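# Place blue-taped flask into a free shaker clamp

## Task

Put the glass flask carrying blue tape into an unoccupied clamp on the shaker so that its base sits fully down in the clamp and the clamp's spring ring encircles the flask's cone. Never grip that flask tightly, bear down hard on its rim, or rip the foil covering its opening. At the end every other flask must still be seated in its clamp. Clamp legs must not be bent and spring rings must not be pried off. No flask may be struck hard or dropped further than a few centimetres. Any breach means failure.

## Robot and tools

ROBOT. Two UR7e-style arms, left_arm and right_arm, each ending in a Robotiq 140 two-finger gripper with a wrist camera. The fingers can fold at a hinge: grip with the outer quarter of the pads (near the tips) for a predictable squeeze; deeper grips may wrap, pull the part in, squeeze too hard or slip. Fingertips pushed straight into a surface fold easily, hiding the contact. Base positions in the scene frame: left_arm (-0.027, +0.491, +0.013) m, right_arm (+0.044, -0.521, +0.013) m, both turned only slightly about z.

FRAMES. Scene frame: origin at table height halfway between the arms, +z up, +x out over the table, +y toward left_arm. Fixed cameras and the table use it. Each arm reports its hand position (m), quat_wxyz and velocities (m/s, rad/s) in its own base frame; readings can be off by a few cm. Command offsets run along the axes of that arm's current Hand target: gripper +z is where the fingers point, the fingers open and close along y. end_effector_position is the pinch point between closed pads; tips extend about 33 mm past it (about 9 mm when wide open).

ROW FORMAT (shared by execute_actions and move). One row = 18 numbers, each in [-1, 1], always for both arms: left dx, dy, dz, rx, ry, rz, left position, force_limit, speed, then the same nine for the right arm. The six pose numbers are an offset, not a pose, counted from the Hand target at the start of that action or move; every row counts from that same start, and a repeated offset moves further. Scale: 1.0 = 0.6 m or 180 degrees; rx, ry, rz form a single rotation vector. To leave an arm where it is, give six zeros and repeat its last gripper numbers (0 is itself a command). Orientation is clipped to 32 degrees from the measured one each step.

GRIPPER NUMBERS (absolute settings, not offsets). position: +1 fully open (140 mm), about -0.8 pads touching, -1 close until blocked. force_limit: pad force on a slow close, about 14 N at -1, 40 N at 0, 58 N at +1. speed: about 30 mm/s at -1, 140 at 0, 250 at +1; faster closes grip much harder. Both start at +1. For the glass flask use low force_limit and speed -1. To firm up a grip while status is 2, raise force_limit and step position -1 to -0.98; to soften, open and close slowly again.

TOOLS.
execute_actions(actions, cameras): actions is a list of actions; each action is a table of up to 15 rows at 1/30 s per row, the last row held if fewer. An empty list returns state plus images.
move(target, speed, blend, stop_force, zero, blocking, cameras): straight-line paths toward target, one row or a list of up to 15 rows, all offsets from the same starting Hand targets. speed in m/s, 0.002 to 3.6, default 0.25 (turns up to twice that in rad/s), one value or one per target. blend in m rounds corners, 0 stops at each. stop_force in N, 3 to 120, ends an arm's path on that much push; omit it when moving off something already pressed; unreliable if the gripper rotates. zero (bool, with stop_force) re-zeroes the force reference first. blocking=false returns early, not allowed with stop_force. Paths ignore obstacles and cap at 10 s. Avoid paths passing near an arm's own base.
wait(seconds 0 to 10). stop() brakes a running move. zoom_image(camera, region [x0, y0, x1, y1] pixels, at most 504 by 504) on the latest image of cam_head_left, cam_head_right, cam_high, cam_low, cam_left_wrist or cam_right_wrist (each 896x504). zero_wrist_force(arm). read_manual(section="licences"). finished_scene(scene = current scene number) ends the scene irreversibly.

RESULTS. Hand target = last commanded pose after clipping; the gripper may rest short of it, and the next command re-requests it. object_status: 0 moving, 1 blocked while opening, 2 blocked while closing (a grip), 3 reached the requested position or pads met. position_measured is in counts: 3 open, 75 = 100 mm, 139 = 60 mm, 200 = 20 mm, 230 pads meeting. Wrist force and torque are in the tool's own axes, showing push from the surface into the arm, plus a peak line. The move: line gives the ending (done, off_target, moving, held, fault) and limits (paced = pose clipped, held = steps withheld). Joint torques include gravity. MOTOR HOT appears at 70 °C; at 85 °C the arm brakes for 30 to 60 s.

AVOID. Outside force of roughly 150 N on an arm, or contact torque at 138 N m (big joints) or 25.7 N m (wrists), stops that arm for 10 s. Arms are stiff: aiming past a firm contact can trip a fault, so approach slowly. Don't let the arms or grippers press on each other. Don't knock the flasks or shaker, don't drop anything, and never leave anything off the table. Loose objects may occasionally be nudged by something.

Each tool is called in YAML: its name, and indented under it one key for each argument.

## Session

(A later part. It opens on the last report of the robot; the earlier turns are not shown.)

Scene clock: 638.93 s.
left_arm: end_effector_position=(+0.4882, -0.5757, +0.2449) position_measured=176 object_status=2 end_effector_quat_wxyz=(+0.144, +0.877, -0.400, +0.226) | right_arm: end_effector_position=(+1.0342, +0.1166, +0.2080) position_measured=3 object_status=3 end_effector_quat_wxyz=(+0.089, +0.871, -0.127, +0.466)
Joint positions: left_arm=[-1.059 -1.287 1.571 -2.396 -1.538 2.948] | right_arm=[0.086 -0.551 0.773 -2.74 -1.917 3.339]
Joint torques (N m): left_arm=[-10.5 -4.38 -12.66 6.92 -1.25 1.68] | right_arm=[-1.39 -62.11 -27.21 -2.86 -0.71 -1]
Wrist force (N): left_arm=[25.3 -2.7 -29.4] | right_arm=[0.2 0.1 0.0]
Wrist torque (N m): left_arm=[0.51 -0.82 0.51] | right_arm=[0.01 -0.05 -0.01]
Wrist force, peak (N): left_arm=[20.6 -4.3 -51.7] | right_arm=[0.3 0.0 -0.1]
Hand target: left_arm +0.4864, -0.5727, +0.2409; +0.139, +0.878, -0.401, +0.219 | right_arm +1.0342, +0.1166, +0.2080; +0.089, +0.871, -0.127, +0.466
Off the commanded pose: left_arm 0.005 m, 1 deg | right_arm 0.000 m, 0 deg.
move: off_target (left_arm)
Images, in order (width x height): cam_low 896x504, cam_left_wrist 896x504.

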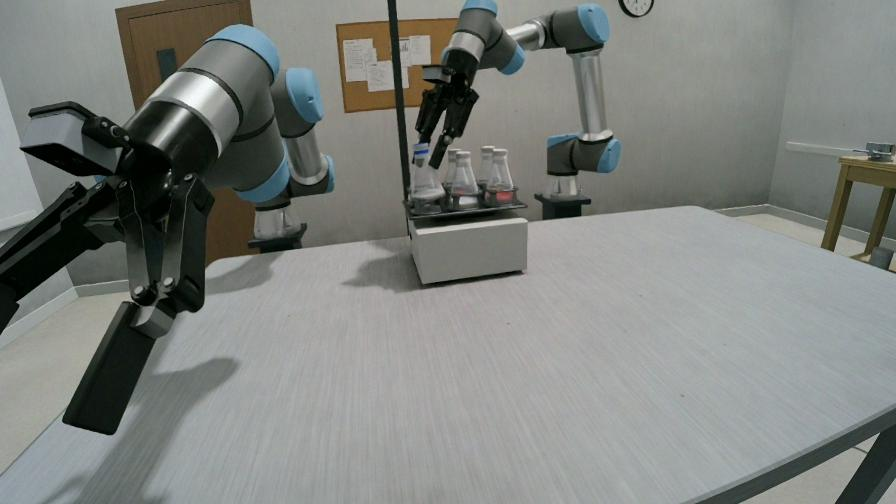

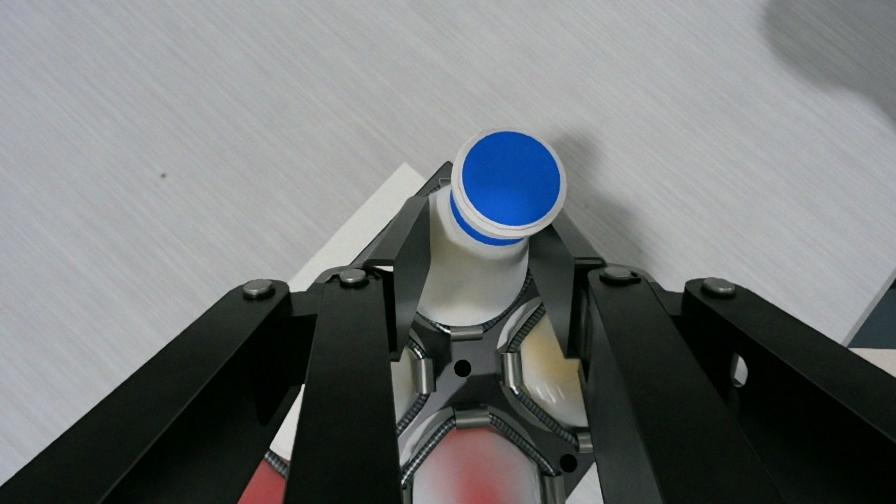

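move:
  target: [-0.00925,-0.0049,0.0058,0,0,0,-1,-0.5,-1,0,0,0,0,0,0,1,1,1]
  speed: 0.015
  stop_force: 35
  cameras: ["cam_left_wrist","cam_low"]

zoom_image:
  camera: "cam_low"
  region: [390, 120, 490, 230]

zoom_image:
  camera: "cam_left_wrist"
  region: [380, 130, 580, 340]

Scene clock: 657.70 s.
left_arm: end_effector_position=(+0.4902, -0.5753, +0.2438) position_measured=176 object_status=2 end_effector_quat_wxyz=(+0.149, +0.874, -0.399, +0.233) | right_arm: end_effector_position=(+1.0342, +0.1166, +0.2080) position_measured=3 object_status=3 end_effector_quat_wxyz=(+0.089, +0.871, -0.127, +0.466)
Joint positions: left_arm=[-1.055 -1.289 1.591 -2.433 -1.54 2.951] | right_arm=[0.086 -0.551 0.773 -2.74 -1.917 3.339]
Joint torques (N m): left_arm=[7.62 -19.23 -10.15 6.68 4.46 -0.79] | right_arm=[-0.33 -60.01 -26.52 -2.78 -0.9 -0.98]
Wrist force (N): left_arm=[21.5 13.0 -35.5] | right_arm=[0.0 0.0 0.0]
Wrist torque (N m): left_arm=[-0.34 -0.84 0.08] | right_arm=[-0.01 -0.02 -0.01]
Wrist force, peak (N): left_arm=[17.0 10.2 -51.5] | right_arm=[0.3 0.0 0.0]
Hand target: left_arm +0.4864, -0.5687, +0.2350; +0.139, +0.878, -0.401, +0.219 | right_arm +1.0342, +0.1166, +0.2080; +0.089, +0.871, -0.127, +0.466
Off the commanded pose: left_arm 0.012 m, 2 deg | right_arm 0.000 m, 0 deg.
move: off_target (left_arm)
Images, in order (width x height): cam_low 896x504, cam_left_wrist 896x504.

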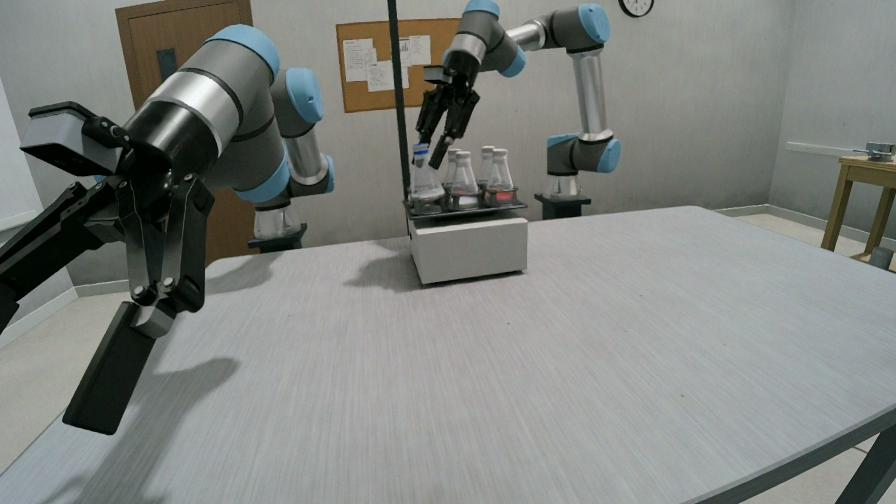

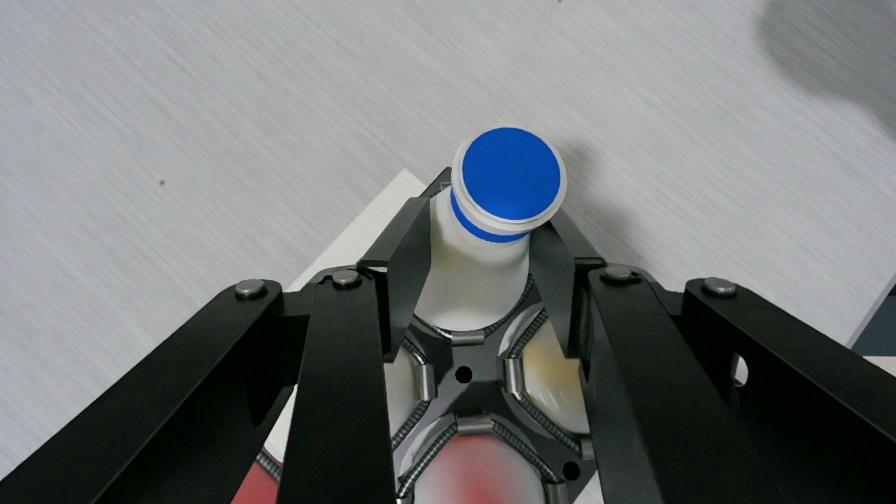

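Scaled by 4.582 from the camera's 896x504 image, which has a finer 1280x720 frame.

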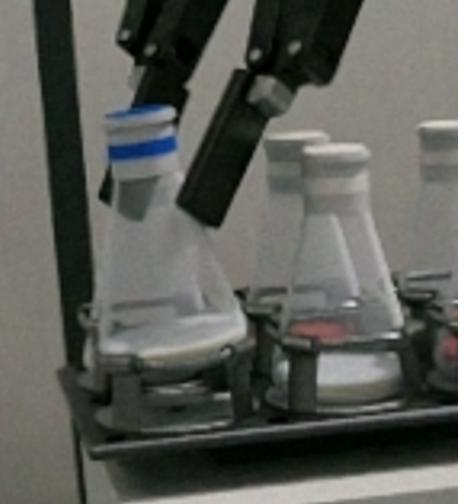

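Scaled by 2.400 from the camera's 896x504 image, which has a finer 1280x720 frame.

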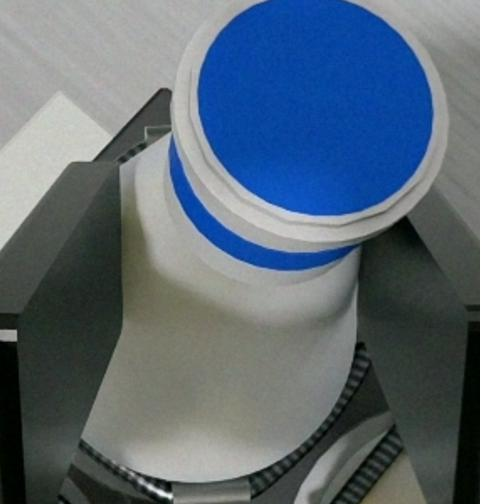

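move:
  target: [-0.005,-0.0007,0.0087,0,0,0,-1,-0.5,-1,0,0,0,0,0,0,1,1,1]
  speed: 0.015
  stop_force: 25
  cameras: ["cam_left_wrist","cam_low"]

zoom_image:
  camera: "cam_low"
  region: [390, 120, 490, 230]

zoom_image:
  camera: "cam_left_wrist"
  region: [380, 130, 580, 340]

Scene clock: 671.13 s.
left_arm: end_effector_position=(+0.4916, -0.5777, +0.2412) position_measured=176 object_status=2 end_effector_quat_wxyz=(+0.153, +0.873, -0.398, +0.239) | right_arm: end_effector_position=(+1.0342, +0.1166, +0.2080) position_measured=3 object_status=3 end_effector_quat_wxyz=(+0.089, +0.871, -0.127, +0.466)
Joint positions: left_arm=[-1.055 -1.285 1.602 -2.461 -1.54 2.951] | right_arm=[0.086 -0.551 0.773 -2.74 -1.917 3.339]
Joint torques (N m): left_arm=[16.22 20.73 3.03 6.81 7.91 2.09] | right_arm=[-0.84 -61.03 -27.03 -2.6 -0.74 -1.03]
Wrist force (N): left_arm=[12.2 19.5 -64.9] | right_arm=[-0.2 -0.1 -0.1]
Wrist torque (N m): left_arm=[-1.22 -0.89 -0.11] | right_arm=[-0.01 0.05 -0.01]
Wrist force, peak (N): left_arm=[12.3 19.7 -64.9] | right_arm=[-0.2 0.2 0.1]
Hand target: left_arm +0.4864, -0.5687, +0.2289; +0.139, +0.878, -0.401, +0.219 | right_arm +1.0342, +0.1166, +0.2080; +0.089, +0.871, -0.127, +0.466
Off the commanded pose: left_arm 0.016 m, 3 deg | right_arm 0.000 m, 0 deg.
move: off_target (left_arm)
Images, in order (width x height): cam_low 896x504, cam_left_wrist 896x504.

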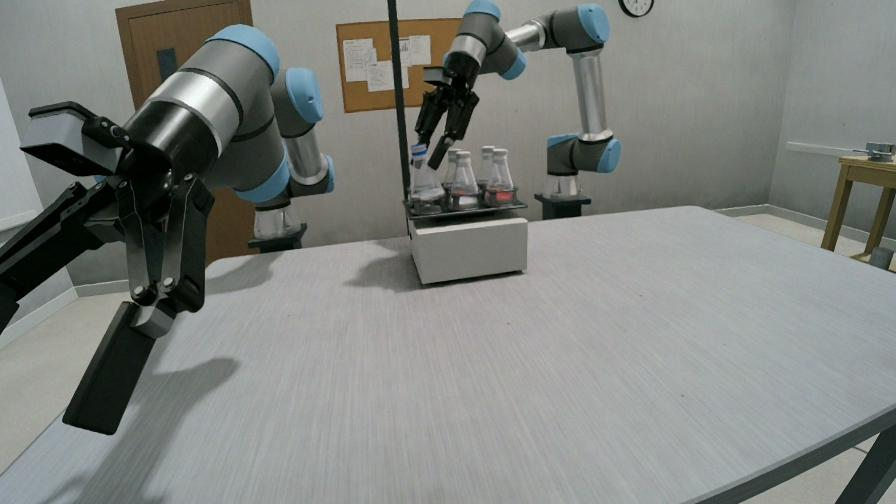

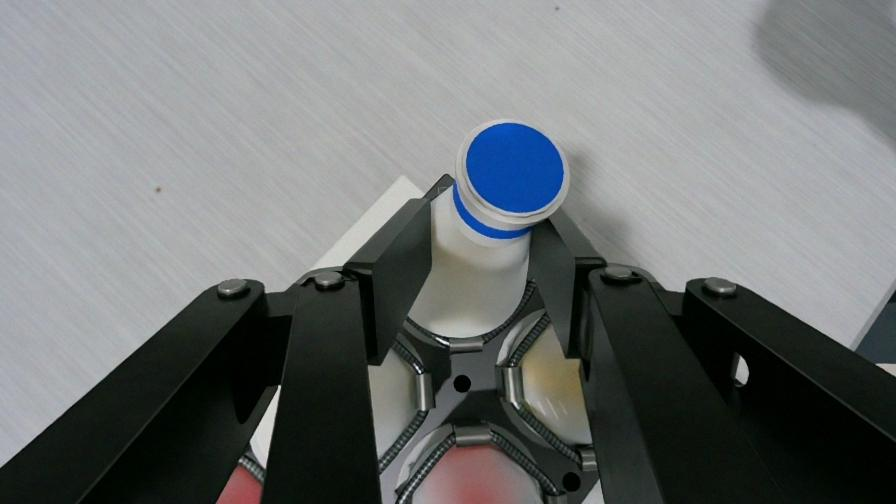

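Scaled by 4.582 from the camera's 896x504 image, which has a finer 1280x720 frame.

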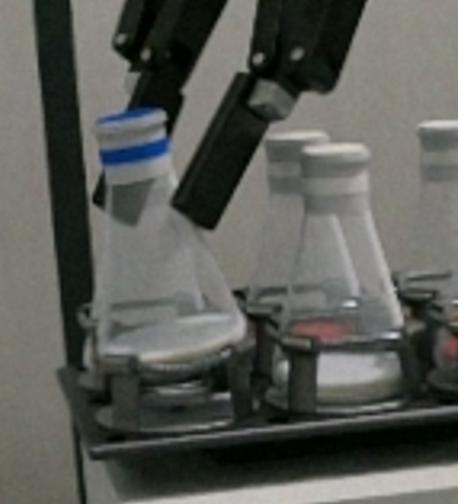

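Scaled by 2.400 from the camera's 896x504 image, which has a finer 1280x720 frame.

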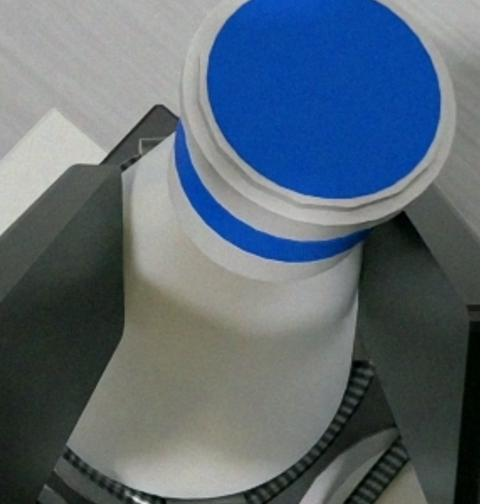

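move:
  target: [-0.0104,-0.0124,-0.0127,0,0,0,-1,-0.5,-1,0,0,0,0,0,0,1,1,1]
  speed: 0.02
  cameras: ["cam_left_wrist","cam_low"]

zoom_image:
  camera: "cam_low"
  region: [390, 120, 490, 230]

zoom_image:
  camera: "cam_left_wrist"
  region: [380, 130, 580, 340]

Scene clock: 688.40 s.
left_arm: end_effector_position=(+0.4925, -0.5668, +0.2462) position_measured=176 object_status=2 end_effector_quat_wxyz=(+0.155, +0.872, -0.398, +0.242) | right_arm: end_effector_position=(+1.0342, +0.1166, +0.2080) position_measured=3 object_status=3 end_effector_quat_wxyz=(+0.089, +0.871, -0.127, +0.466)
Joint positions: left_arm=[-1.045 -1.308 1.623 -2.468 -1.545 2.96] | right_arm=[0.086 -0.551 0.773 -2.74 -1.917 3.339]
Joint torques (N m): left_arm=[10.85 -6.61 0.86 6.54 6.8 1.53] | right_arm=[-0.64 -60.63 -27.49 -2.62 -0.85 -1.19]
Wrist force (N): left_arm=[28.1 24.6 -25.7] | right_arm=[0.1 -0.1 -0.1]
Wrist torque (N m): left_arm=[-1.21 -0.56 -0.53] | right_arm=[-0.02 -0.02 -0.01]
Wrist force, peak (N): left_arm=[12.4 19.3 -65.0] | right_arm=[0.4 -0.1 -0.1]
Hand target: left_arm +0.4864, -0.5567, +0.2319; +0.139, +0.878, -0.401, +0.219 | right_arm +1.0342, +0.1166, +0.2080; +0.089, +0.871, -0.127, +0.466
Off the commanded pose: left_arm 0.018 m, 3 deg | right_arm 0.000 m, 0 deg.
move: off_target (left_arm)
Images, in order (width x height): cam_low 896x504, cam_left_wrist 896x504.

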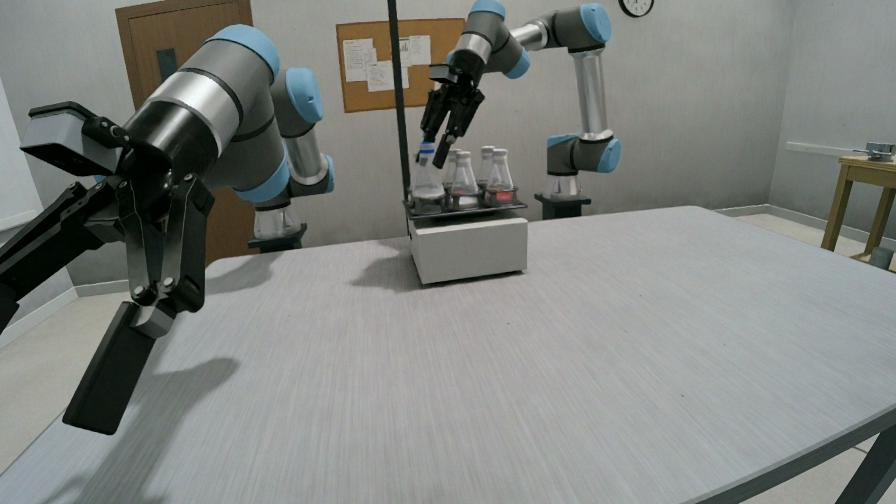

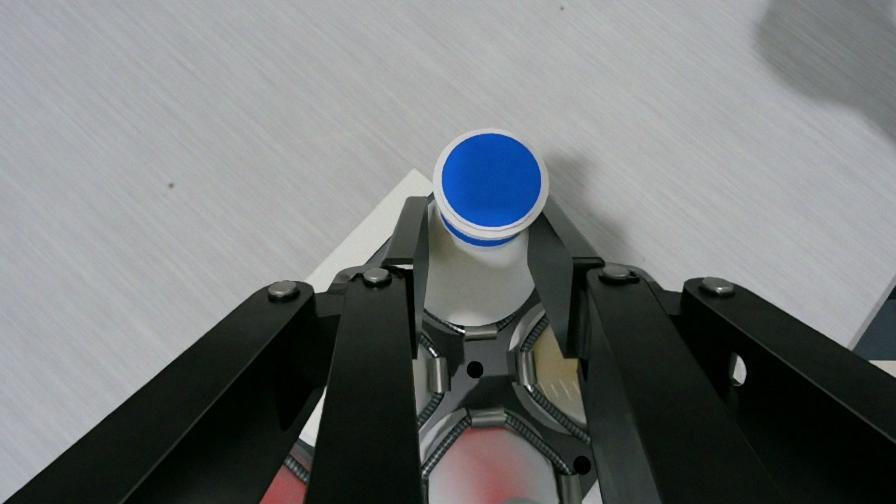

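Scaled by 4.582 from the camera's 896x504 image, which has a finer 1280x720 frame.

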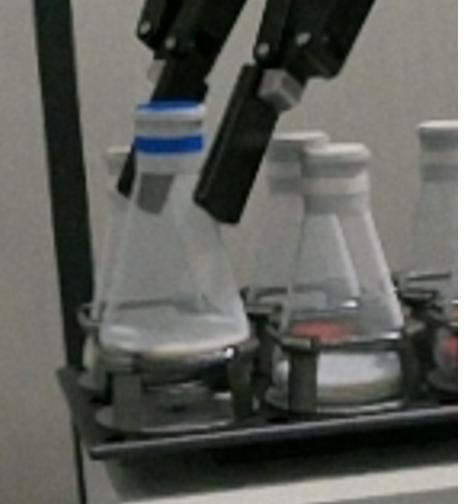

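Scaled by 2.400 from the camera's 896x504 image, which has a finer 1280x720 frame.

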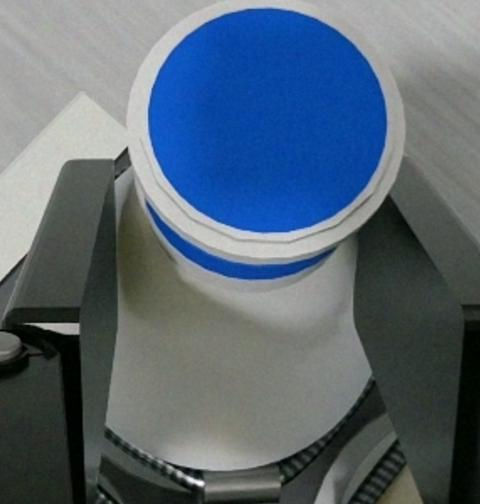

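move:
  target: [-0.0066,-0.0009,0.0115,0,0,0,-1,-0.5,-1,0,0,0,0,0,0,1,1,1]
  speed: 0.02
  stop_force: 45
  cameras: ["cam_left_wrist","cam_low"]

zoom_image:
  camera: "cam_low"
  region: [390, 120, 490, 230]

zoom_image:
  camera: "cam_left_wrist"
  region: [380, 130, 580, 340]

Scene clock: 697.60 s.
left_arm: end_effector_position=(+0.4950, -0.5713, +0.2450) position_measured=176 object_status=2 end_effector_quat_wxyz=(+0.162, +0.868, -0.396, +0.252) | right_arm: end_effector_position=(+1.0342, +0.1166, +0.2080) position_measured=3 object_status=3 end_effector_quat_wxyz=(+0.089, +0.871, -0.127, +0.466)
Joint positions: left_arm=[-1.045 -1.302 1.638 -2.514 -1.545 2.96] | right_arm=[0.086 -0.551 0.773 -2.74 -1.917 3.339]
Joint torques (N m): left_arm=[21.53 -9.36 -2.35 6.64 6.99 2.94] | right_arm=[-0.17 -60.01 -26.08 -2.33 -1.12 -1.05]
Wrist force (N): left_arm=[13.6 24.8 -50.5] | right_arm=[0.0 -0.1 -0.1]
Wrist torque (N m): left_arm=[-1.51 -0.74 -0.55] | right_arm=[-0.03 0.00 -0.01]
Wrist force, peak (N): left_arm=[14.2 25.8 -53.7] | right_arm=[0.3 -0.2 0.0]
Hand target: left_arm +0.4864, -0.5567, +0.2240; +0.139, +0.878, -0.401, +0.219 | right_arm +1.0342, +0.1166, +0.2080; +0.089, +0.871, -0.127, +0.466
Off the commanded pose: left_arm 0.027 m, 5 deg | right_arm 0.000 m, 0 deg.
move: off_target (left_arm)
Images, in order (width x height): cam_low 896x504, cam_left_wrist 896x504.

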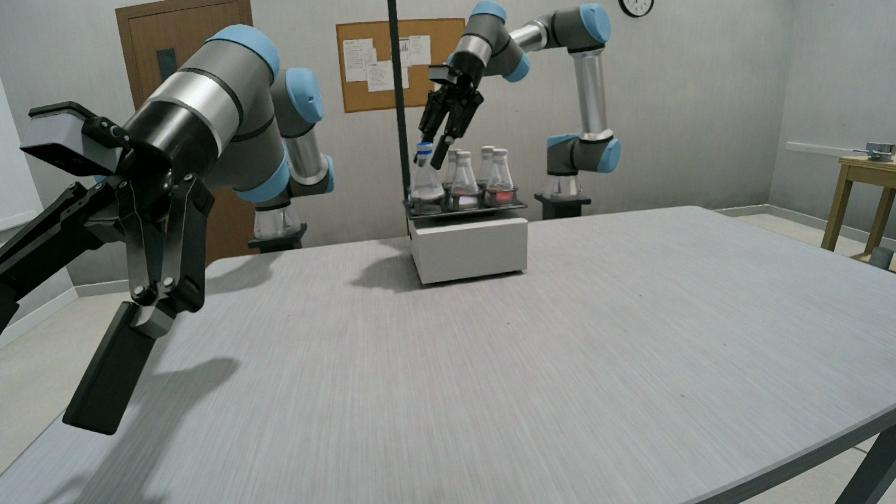

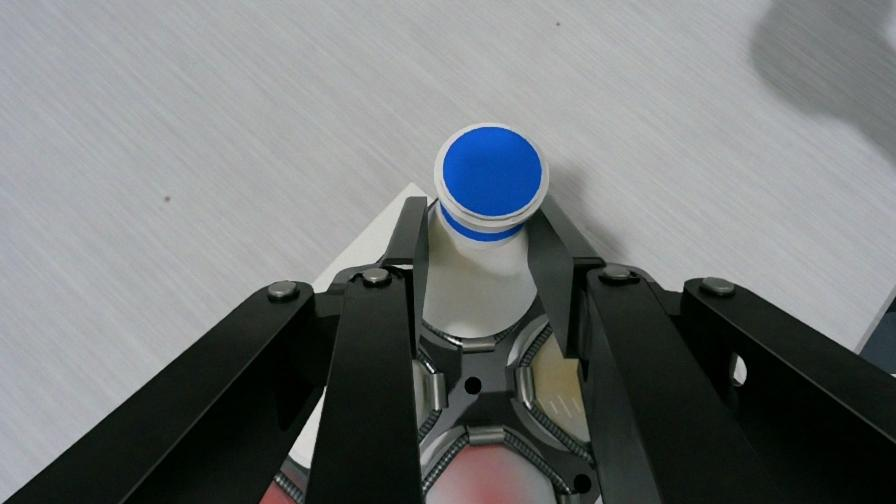

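Scaled by 4.582 from the camera's 896x504 image, which has a finer 1280x720 frame.

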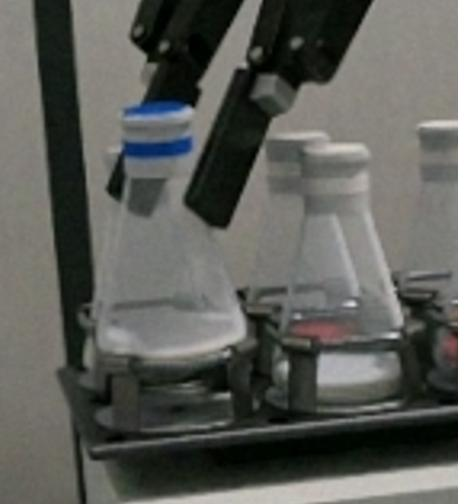

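Scaled by 2.400 from the camera's 896x504 image, which has a finer 1280x720 frame.

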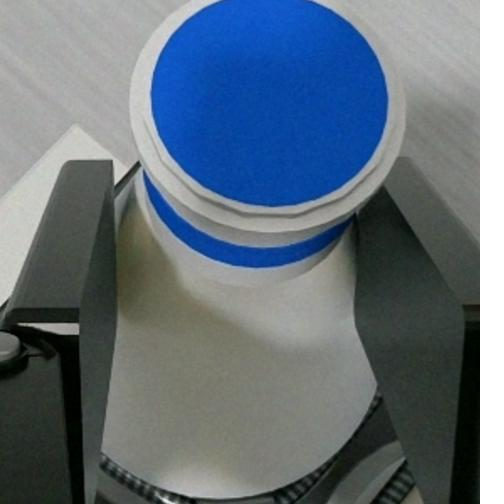

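move:
  target: [0.038,0.0068,-0.0162,0,0,0,-1,-0.5,-1,0,0,0,0,0,0,1,1,1]
  speed: 0.03
  cameras: ["cam_left_wrist","cam_low","cam_high"]

zoom_image:
  camera: "cam_low"
  region: [390, 120, 490, 230]

zoom_image:
  camera: "cam_high"
  region: [390, 170, 500, 270]

Scene clock: 714.93 s.
left_arm: end_effector_position=(+0.4949, -0.5717, +0.2462) position_measured=176 object_status=2 end_effector_quat_wxyz=(+0.141, +0.877, -0.401, +0.223) | right_arm: end_effector_position=(+1.0342, +0.1166, +0.2080) position_measured=3 object_status=3 end_effector_quat_wxyz=(+0.089, +0.871, -0.127, +0.466)
Joint positions: left_arm=[-1.045 -1.281 1.556 -2.379 -1.545 2.96] | right_arm=[0.086 -0.551 0.773 -2.74 -1.917 3.339]
Joint torques (N m): left_arm=[12.06 -11.23 12.07 6.34 9.55 -1.71] | right_arm=[-0.03 -61.04 -26.98 -2.38 -1.01 -1.02]
Wrist force (N): left_arm=[20.4 27.6 -38.6] | right_arm=[-0.1 -0.1 0.0]
Wrist torque (N m): left_arm=[-1.46 -0.60 -0.31] | right_arm=[-0.04 0.02 -0.01]
Wrist force, peak (N): left_arm=[13.7 24.7 -50.6] | right_arm=[0.2 -0.2 -0.2]
Hand target: left_arm +0.4939, -0.5699, +0.2440; +0.139, +0.878, -0.401, +0.219 | right_arm +1.0342, +0.1166, +0.2080; +0.089, +0.871, -0.127, +0.466
Off the commanded pose: left_arm 0.003 m, 1 deg | right_arm 0.000 m, 0 deg.
move: done
Images, in order (width x height): cam_high 896x504, cam_low 896x504, cam_left_wrist 896x504.

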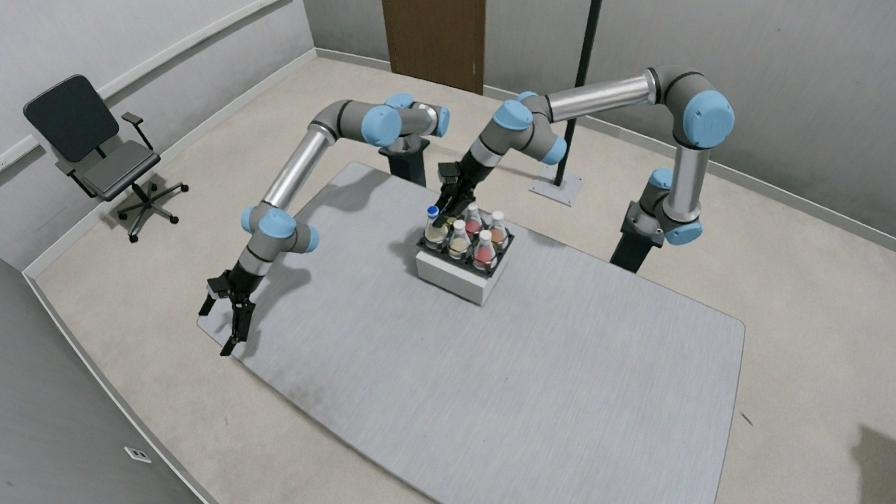

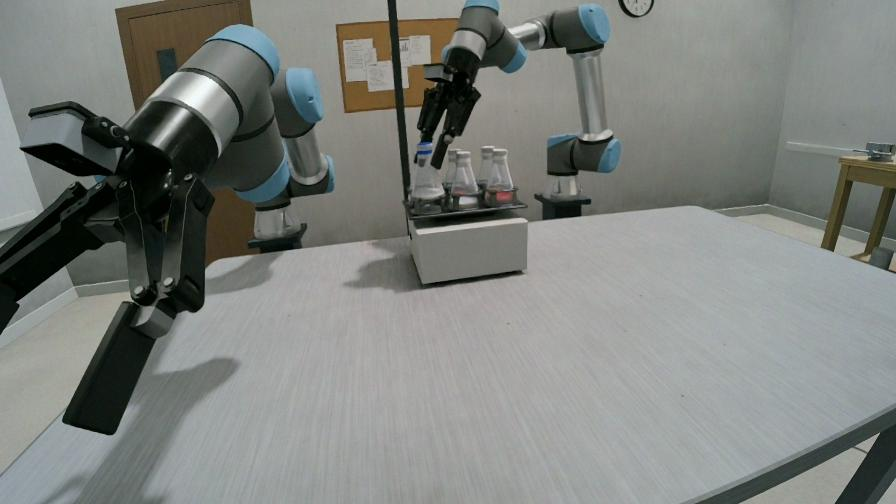

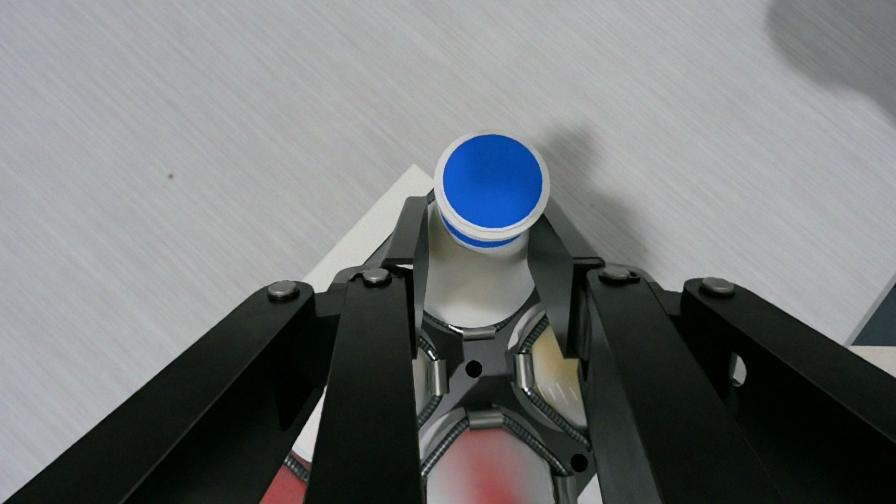

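Scaled by 4.582 from the camera's 896x504 image, which has a finer 1280x720 frame.

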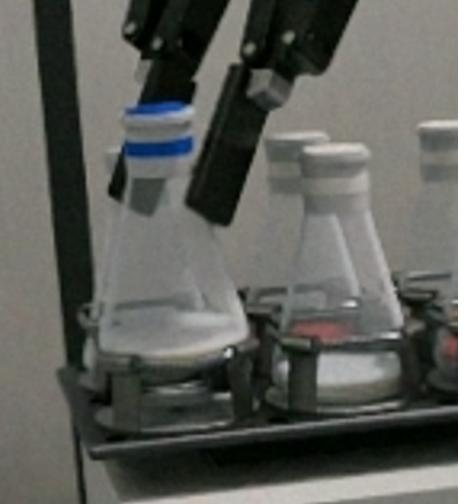

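Scaled by 4.582 from the camera's 896x504 image, which has a finer 1280x720 frame.

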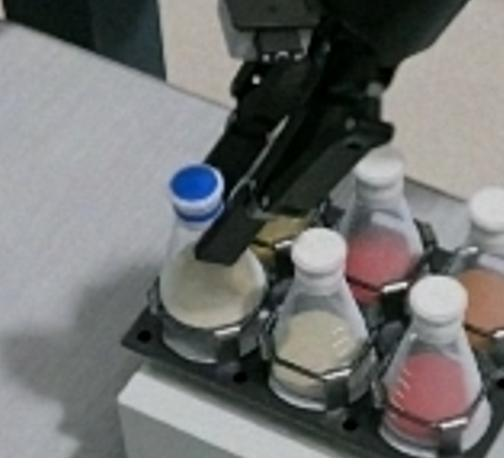

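move:
  target: [0.0036,0.0075,-0.005,0,0,0,-1,-0.5,-1,0,0,0,0,0,0,1,1,1]
  speed: 0.02
  cameras: ["cam_left_wrist","cam_low"]

zoom_image:
  camera: "cam_low"
  region: [390, 120, 490, 230]

Scene clock: 728.07 s.
left_arm: end_effector_position=(+0.4909, -0.5729, +0.2479) position_measured=176 object_status=2 end_effector_quat_wxyz=(+0.139, +0.879, -0.401, +0.219) | right_arm: end_effector_position=(+1.0342, +0.1166, +0.2080) position_measured=3 object_status=3 end_effector_quat_wxyz=(+0.089, +0.871, -0.127, +0.466)
Joint positions: left_arm=[-1.052 -1.283 1.549 -2.36 -1.541 2.954] | right_arm=[0.086 -0.551 0.773 -2.74 -1.917 3.339]
Joint torques (N m): left_arm=[0.22 -38.81 -19.35 1.51 0.03 -1.39] | right_arm=[-0.69 -61.16 -26.68 -2.28 -1 -1.34]
Wrist force (N): left_arm=[15.4 1.6 -12.1] | right_arm=[0.0 0.0 0.0]
Wrist torque (N m): left_arm=[-0.33 -0.64 0.11] | right_arm=[-0.02 -0.02 -0.01]
Wrist force, peak (N): left_arm=[21.5 27.9 -40.1] | right_arm=[0.2 -0.2 -0.1]
Hand target: left_arm +0.4909, -0.5729, +0.2479; +0.139, +0.878, -0.401, +0.219 | right_arm +1.0342, +0.1166, +0.2080; +0.089, +0.871, -0.127, +0.466
Off the commanded pose: left_arm 0.000 m, 0 deg | right_arm 0.000 m, 0 deg.
move: done
Images, in order (width x height): cam_low 896x504, cam_left_wrist 896x504.

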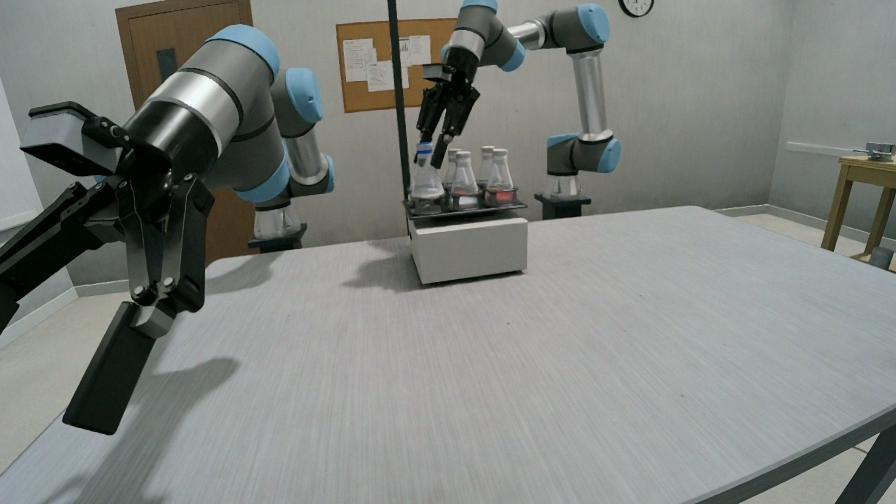

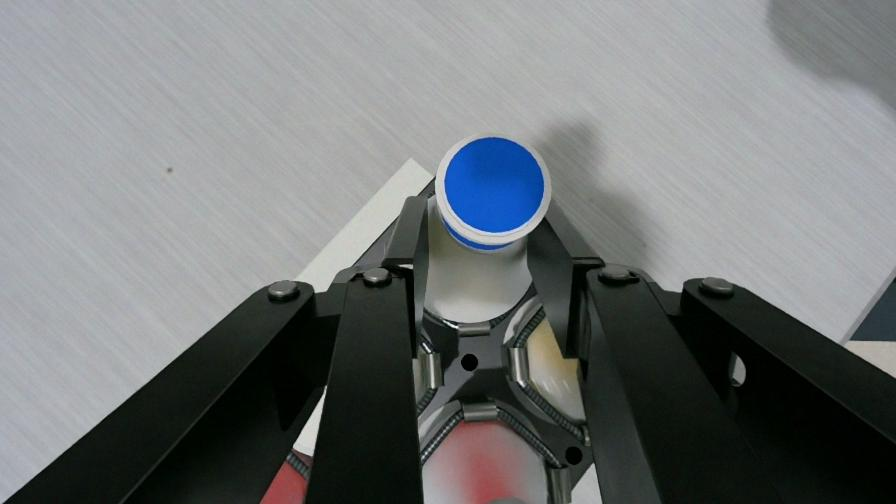

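Scaled by 4.582 from the camera's 896x504 image, which has a finer 1280x720 frame.

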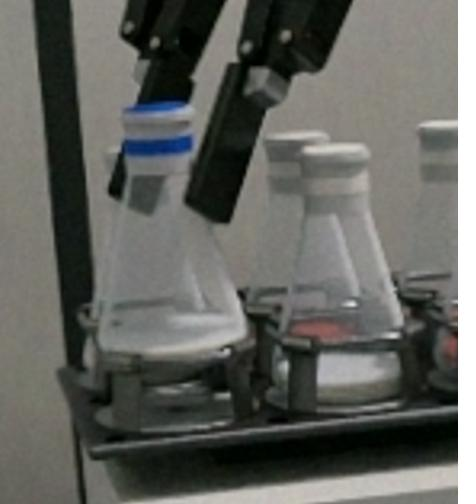

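move:
  target: [0,0,0,0,0,0,-0.2,-1,-1,0,0,0,0,0,0,1,1,1]
  cameras: ["cam_left_wrist","cam_low"]

zoom_image:
  camera: "cam_low"
  region: [390, 120, 490, 230]

zoom_image:
  camera: "cam_left_wrist"
  region: [380, 130, 580, 340]

Scene clock: 736.00 s.
left_arm: end_effector_position=(+0.4909, -0.5729, +0.2479) position_measured=154 object_status=0 end_effector_quat_wxyz=(+0.139, +0.878, -0.401, +0.219) | right_arm: end_effector_position=(+1.0342, +0.1166, +0.2080) position_measured=3 object_status=3 end_effector_quat_wxyz=(+0.089, +0.871, -0.127, +0.466)
Joint positions: left_arm=[-1.052 -1.284 1.549 -2.36 -1.541 2.954] | right_arm=[0.086 -0.551 0.773 -2.74 -1.917 3.339]
Joint torques (N m): left_arm=[5.28 -38.42 -35.41 -6.13 -0.13 2.04] | right_arm=[-0.49 -60.32 -27.28 -2.54 -1 -1.27]
Wrist force (N): left_arm=[0.2 2.9 -2.3] | right_arm=[0.1 -0.1 -0.2]
Wrist torque (N m): left_arm=[0.44 -0.23 0.06] | right_arm=[-0.03 -0.01 -0.01]
Wrist force, peak (N): left_arm=[15.7 1.1 -12.6] | right_arm=[0.3 -0.2 0.1]
Hand target: left_arm +0.4909, -0.5729, +0.2479; +0.139, +0.878, -0.401, +0.219 | right_arm +1.0342, +0.1166, +0.2080; +0.089, +0.871, -0.127, +0.466
Off the commanded pose: left_arm 0.000 m, 0 deg | right_arm 0.000 m, 0 deg.
move: done
Images, in order (width x height): cam_low 896x504, cam_left_wrist 896x504.

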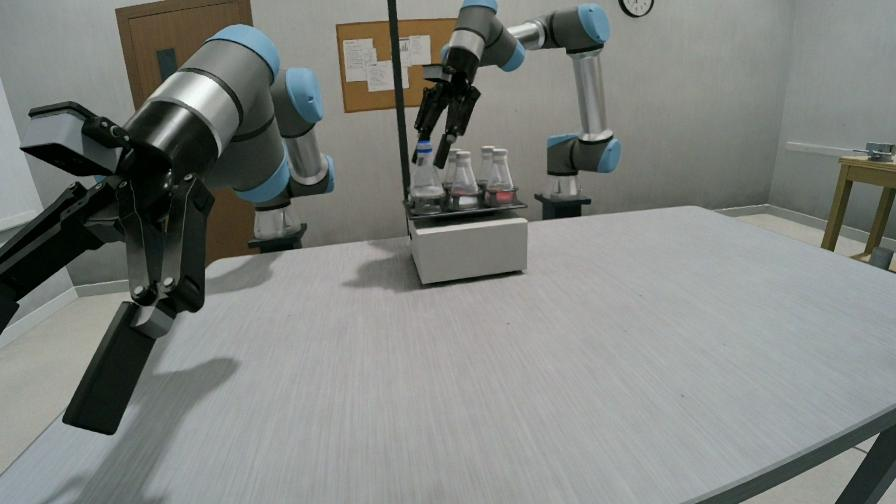

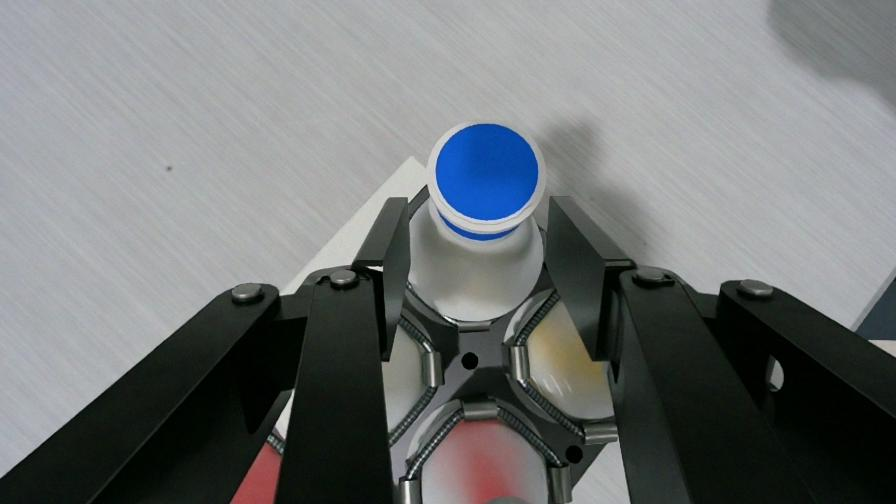

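Scaled by 4.582 from the camera's 896x504 image, which has a finer 1280x720 frame.

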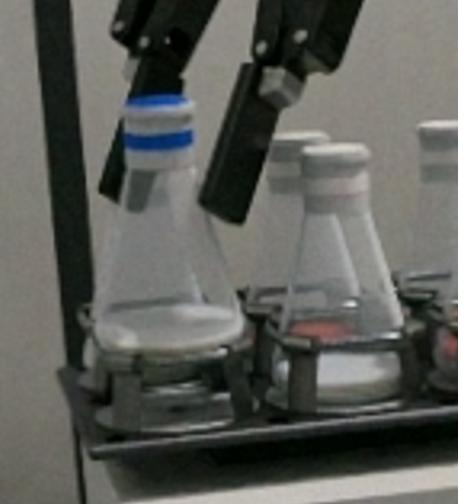

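Scaled by 2.400 from the camera's 896x504 image, which has a finer 1280x720 frame.

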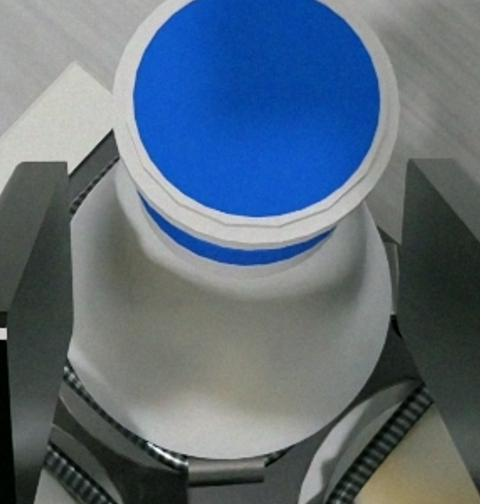

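move:
  target:
    - [0,0,-0.2,0,0,0,-0.2,-1,-1,0,0,0,0,0,0,1,1,1]
    - [-0.3,-0.27,-0.4,0,0,0,-0.2,-1,-1,0,0,0,0,0,0,1,1,1]
  blend: 0.03
  cameras: ["all"]

zoom_image:
  camera: "cam_high"
  region: [390, 170, 540, 310]

Scene clock: 747.47 s.
left_arm: end_effector_position=(+0.4444, -0.2527, +0.3551) position_measured=154 object_status=3 end_effector_quat_wxyz=(+0.139, +0.879, -0.401, +0.219) | right_arm: end_effector_position=(+1.0342, +0.1166, +0.2080) position_measured=3 object_status=3 end_effector_quat_wxyz=(+0.089, +0.871, -0.127, +0.466)
Joint positions: left_arm=[-0.686 -1.867 1.849 -2.057 -1.723 3.273] | right_arm=[0.086 -0.551 0.773 -2.74 -1.917 3.339]
Joint torques (N m): left_arm=[6.13 -7.35 -35.24 -6 0.46 0.27] | right_arm=[0 -60.41 -28.13 -2.35 -0.94 -1.24]
Wrist force (N): left_arm=[0.3 3.0 -2.2] | right_arm=[-0.1 -0.1 0.1]
Wrist torque (N m): left_arm=[0.45 -0.29 0.06] | right_arm=[-0.04 0.00 -0.01]
Wrist force, peak (N): left_arm=[1.6 4.8 -3.7] | right_arm=[-0.2 -0.1 0.2]
Hand target: left_arm +0.4445, -0.2526, +0.3552; +0.139, +0.878, -0.401, +0.219 | right_arm +1.0342, +0.1166, +0.2080; +0.089, +0.871, -0.127, +0.466
Off the commanded pose: left_arm 0.000 m, 0 deg | right_arm 0.000 m, 0 deg.
move: done

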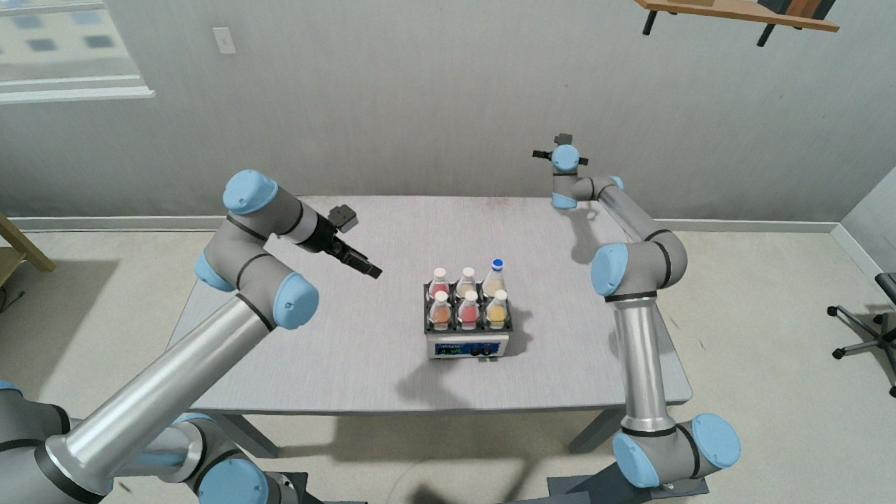

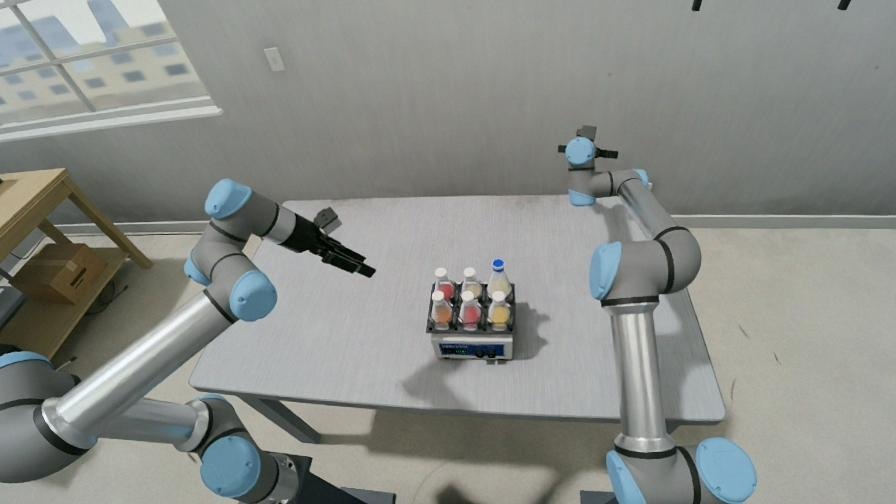

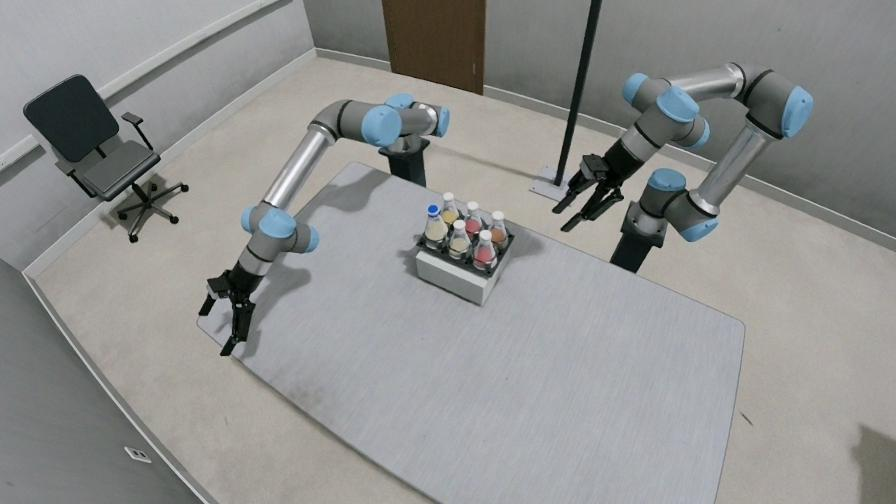

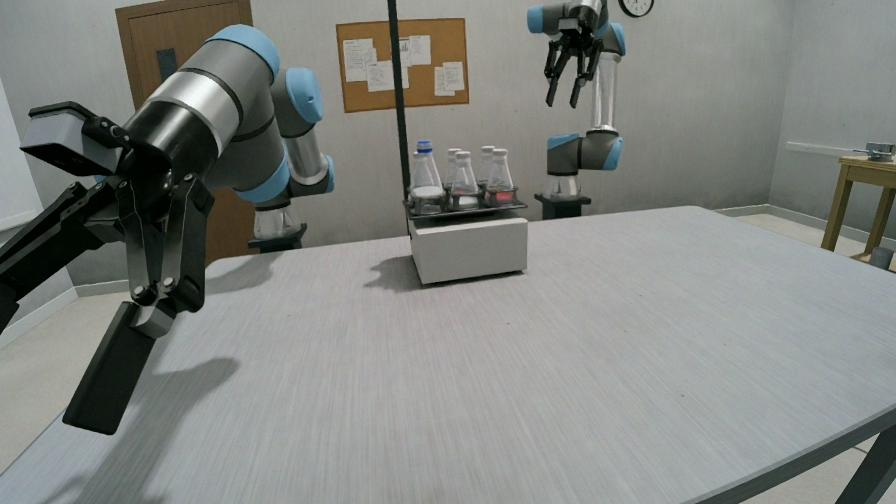

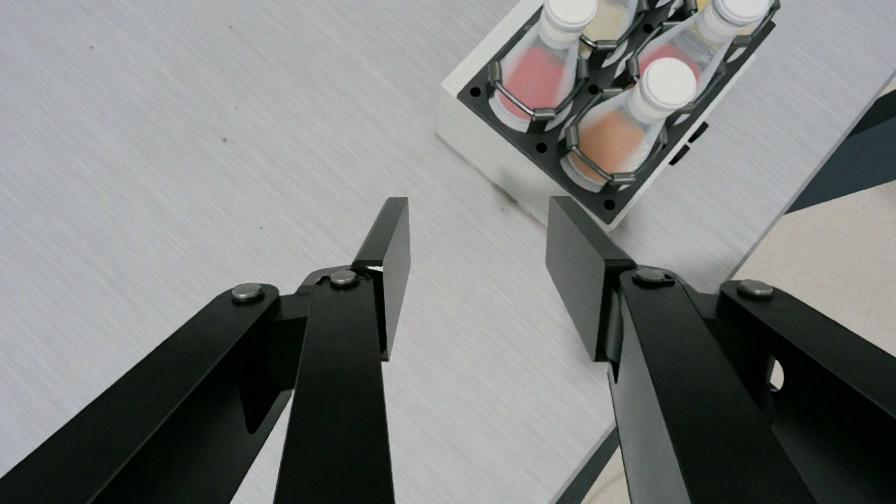

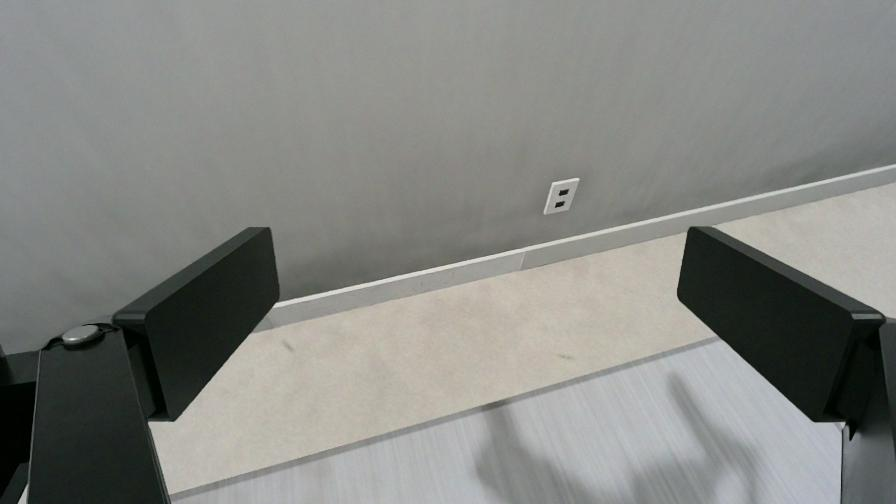

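Scaled by 3.360 from the camera's 896x504 image, which has a finer 1280x720 frame.

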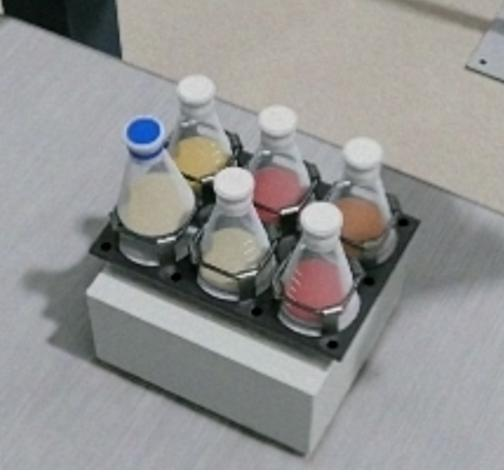

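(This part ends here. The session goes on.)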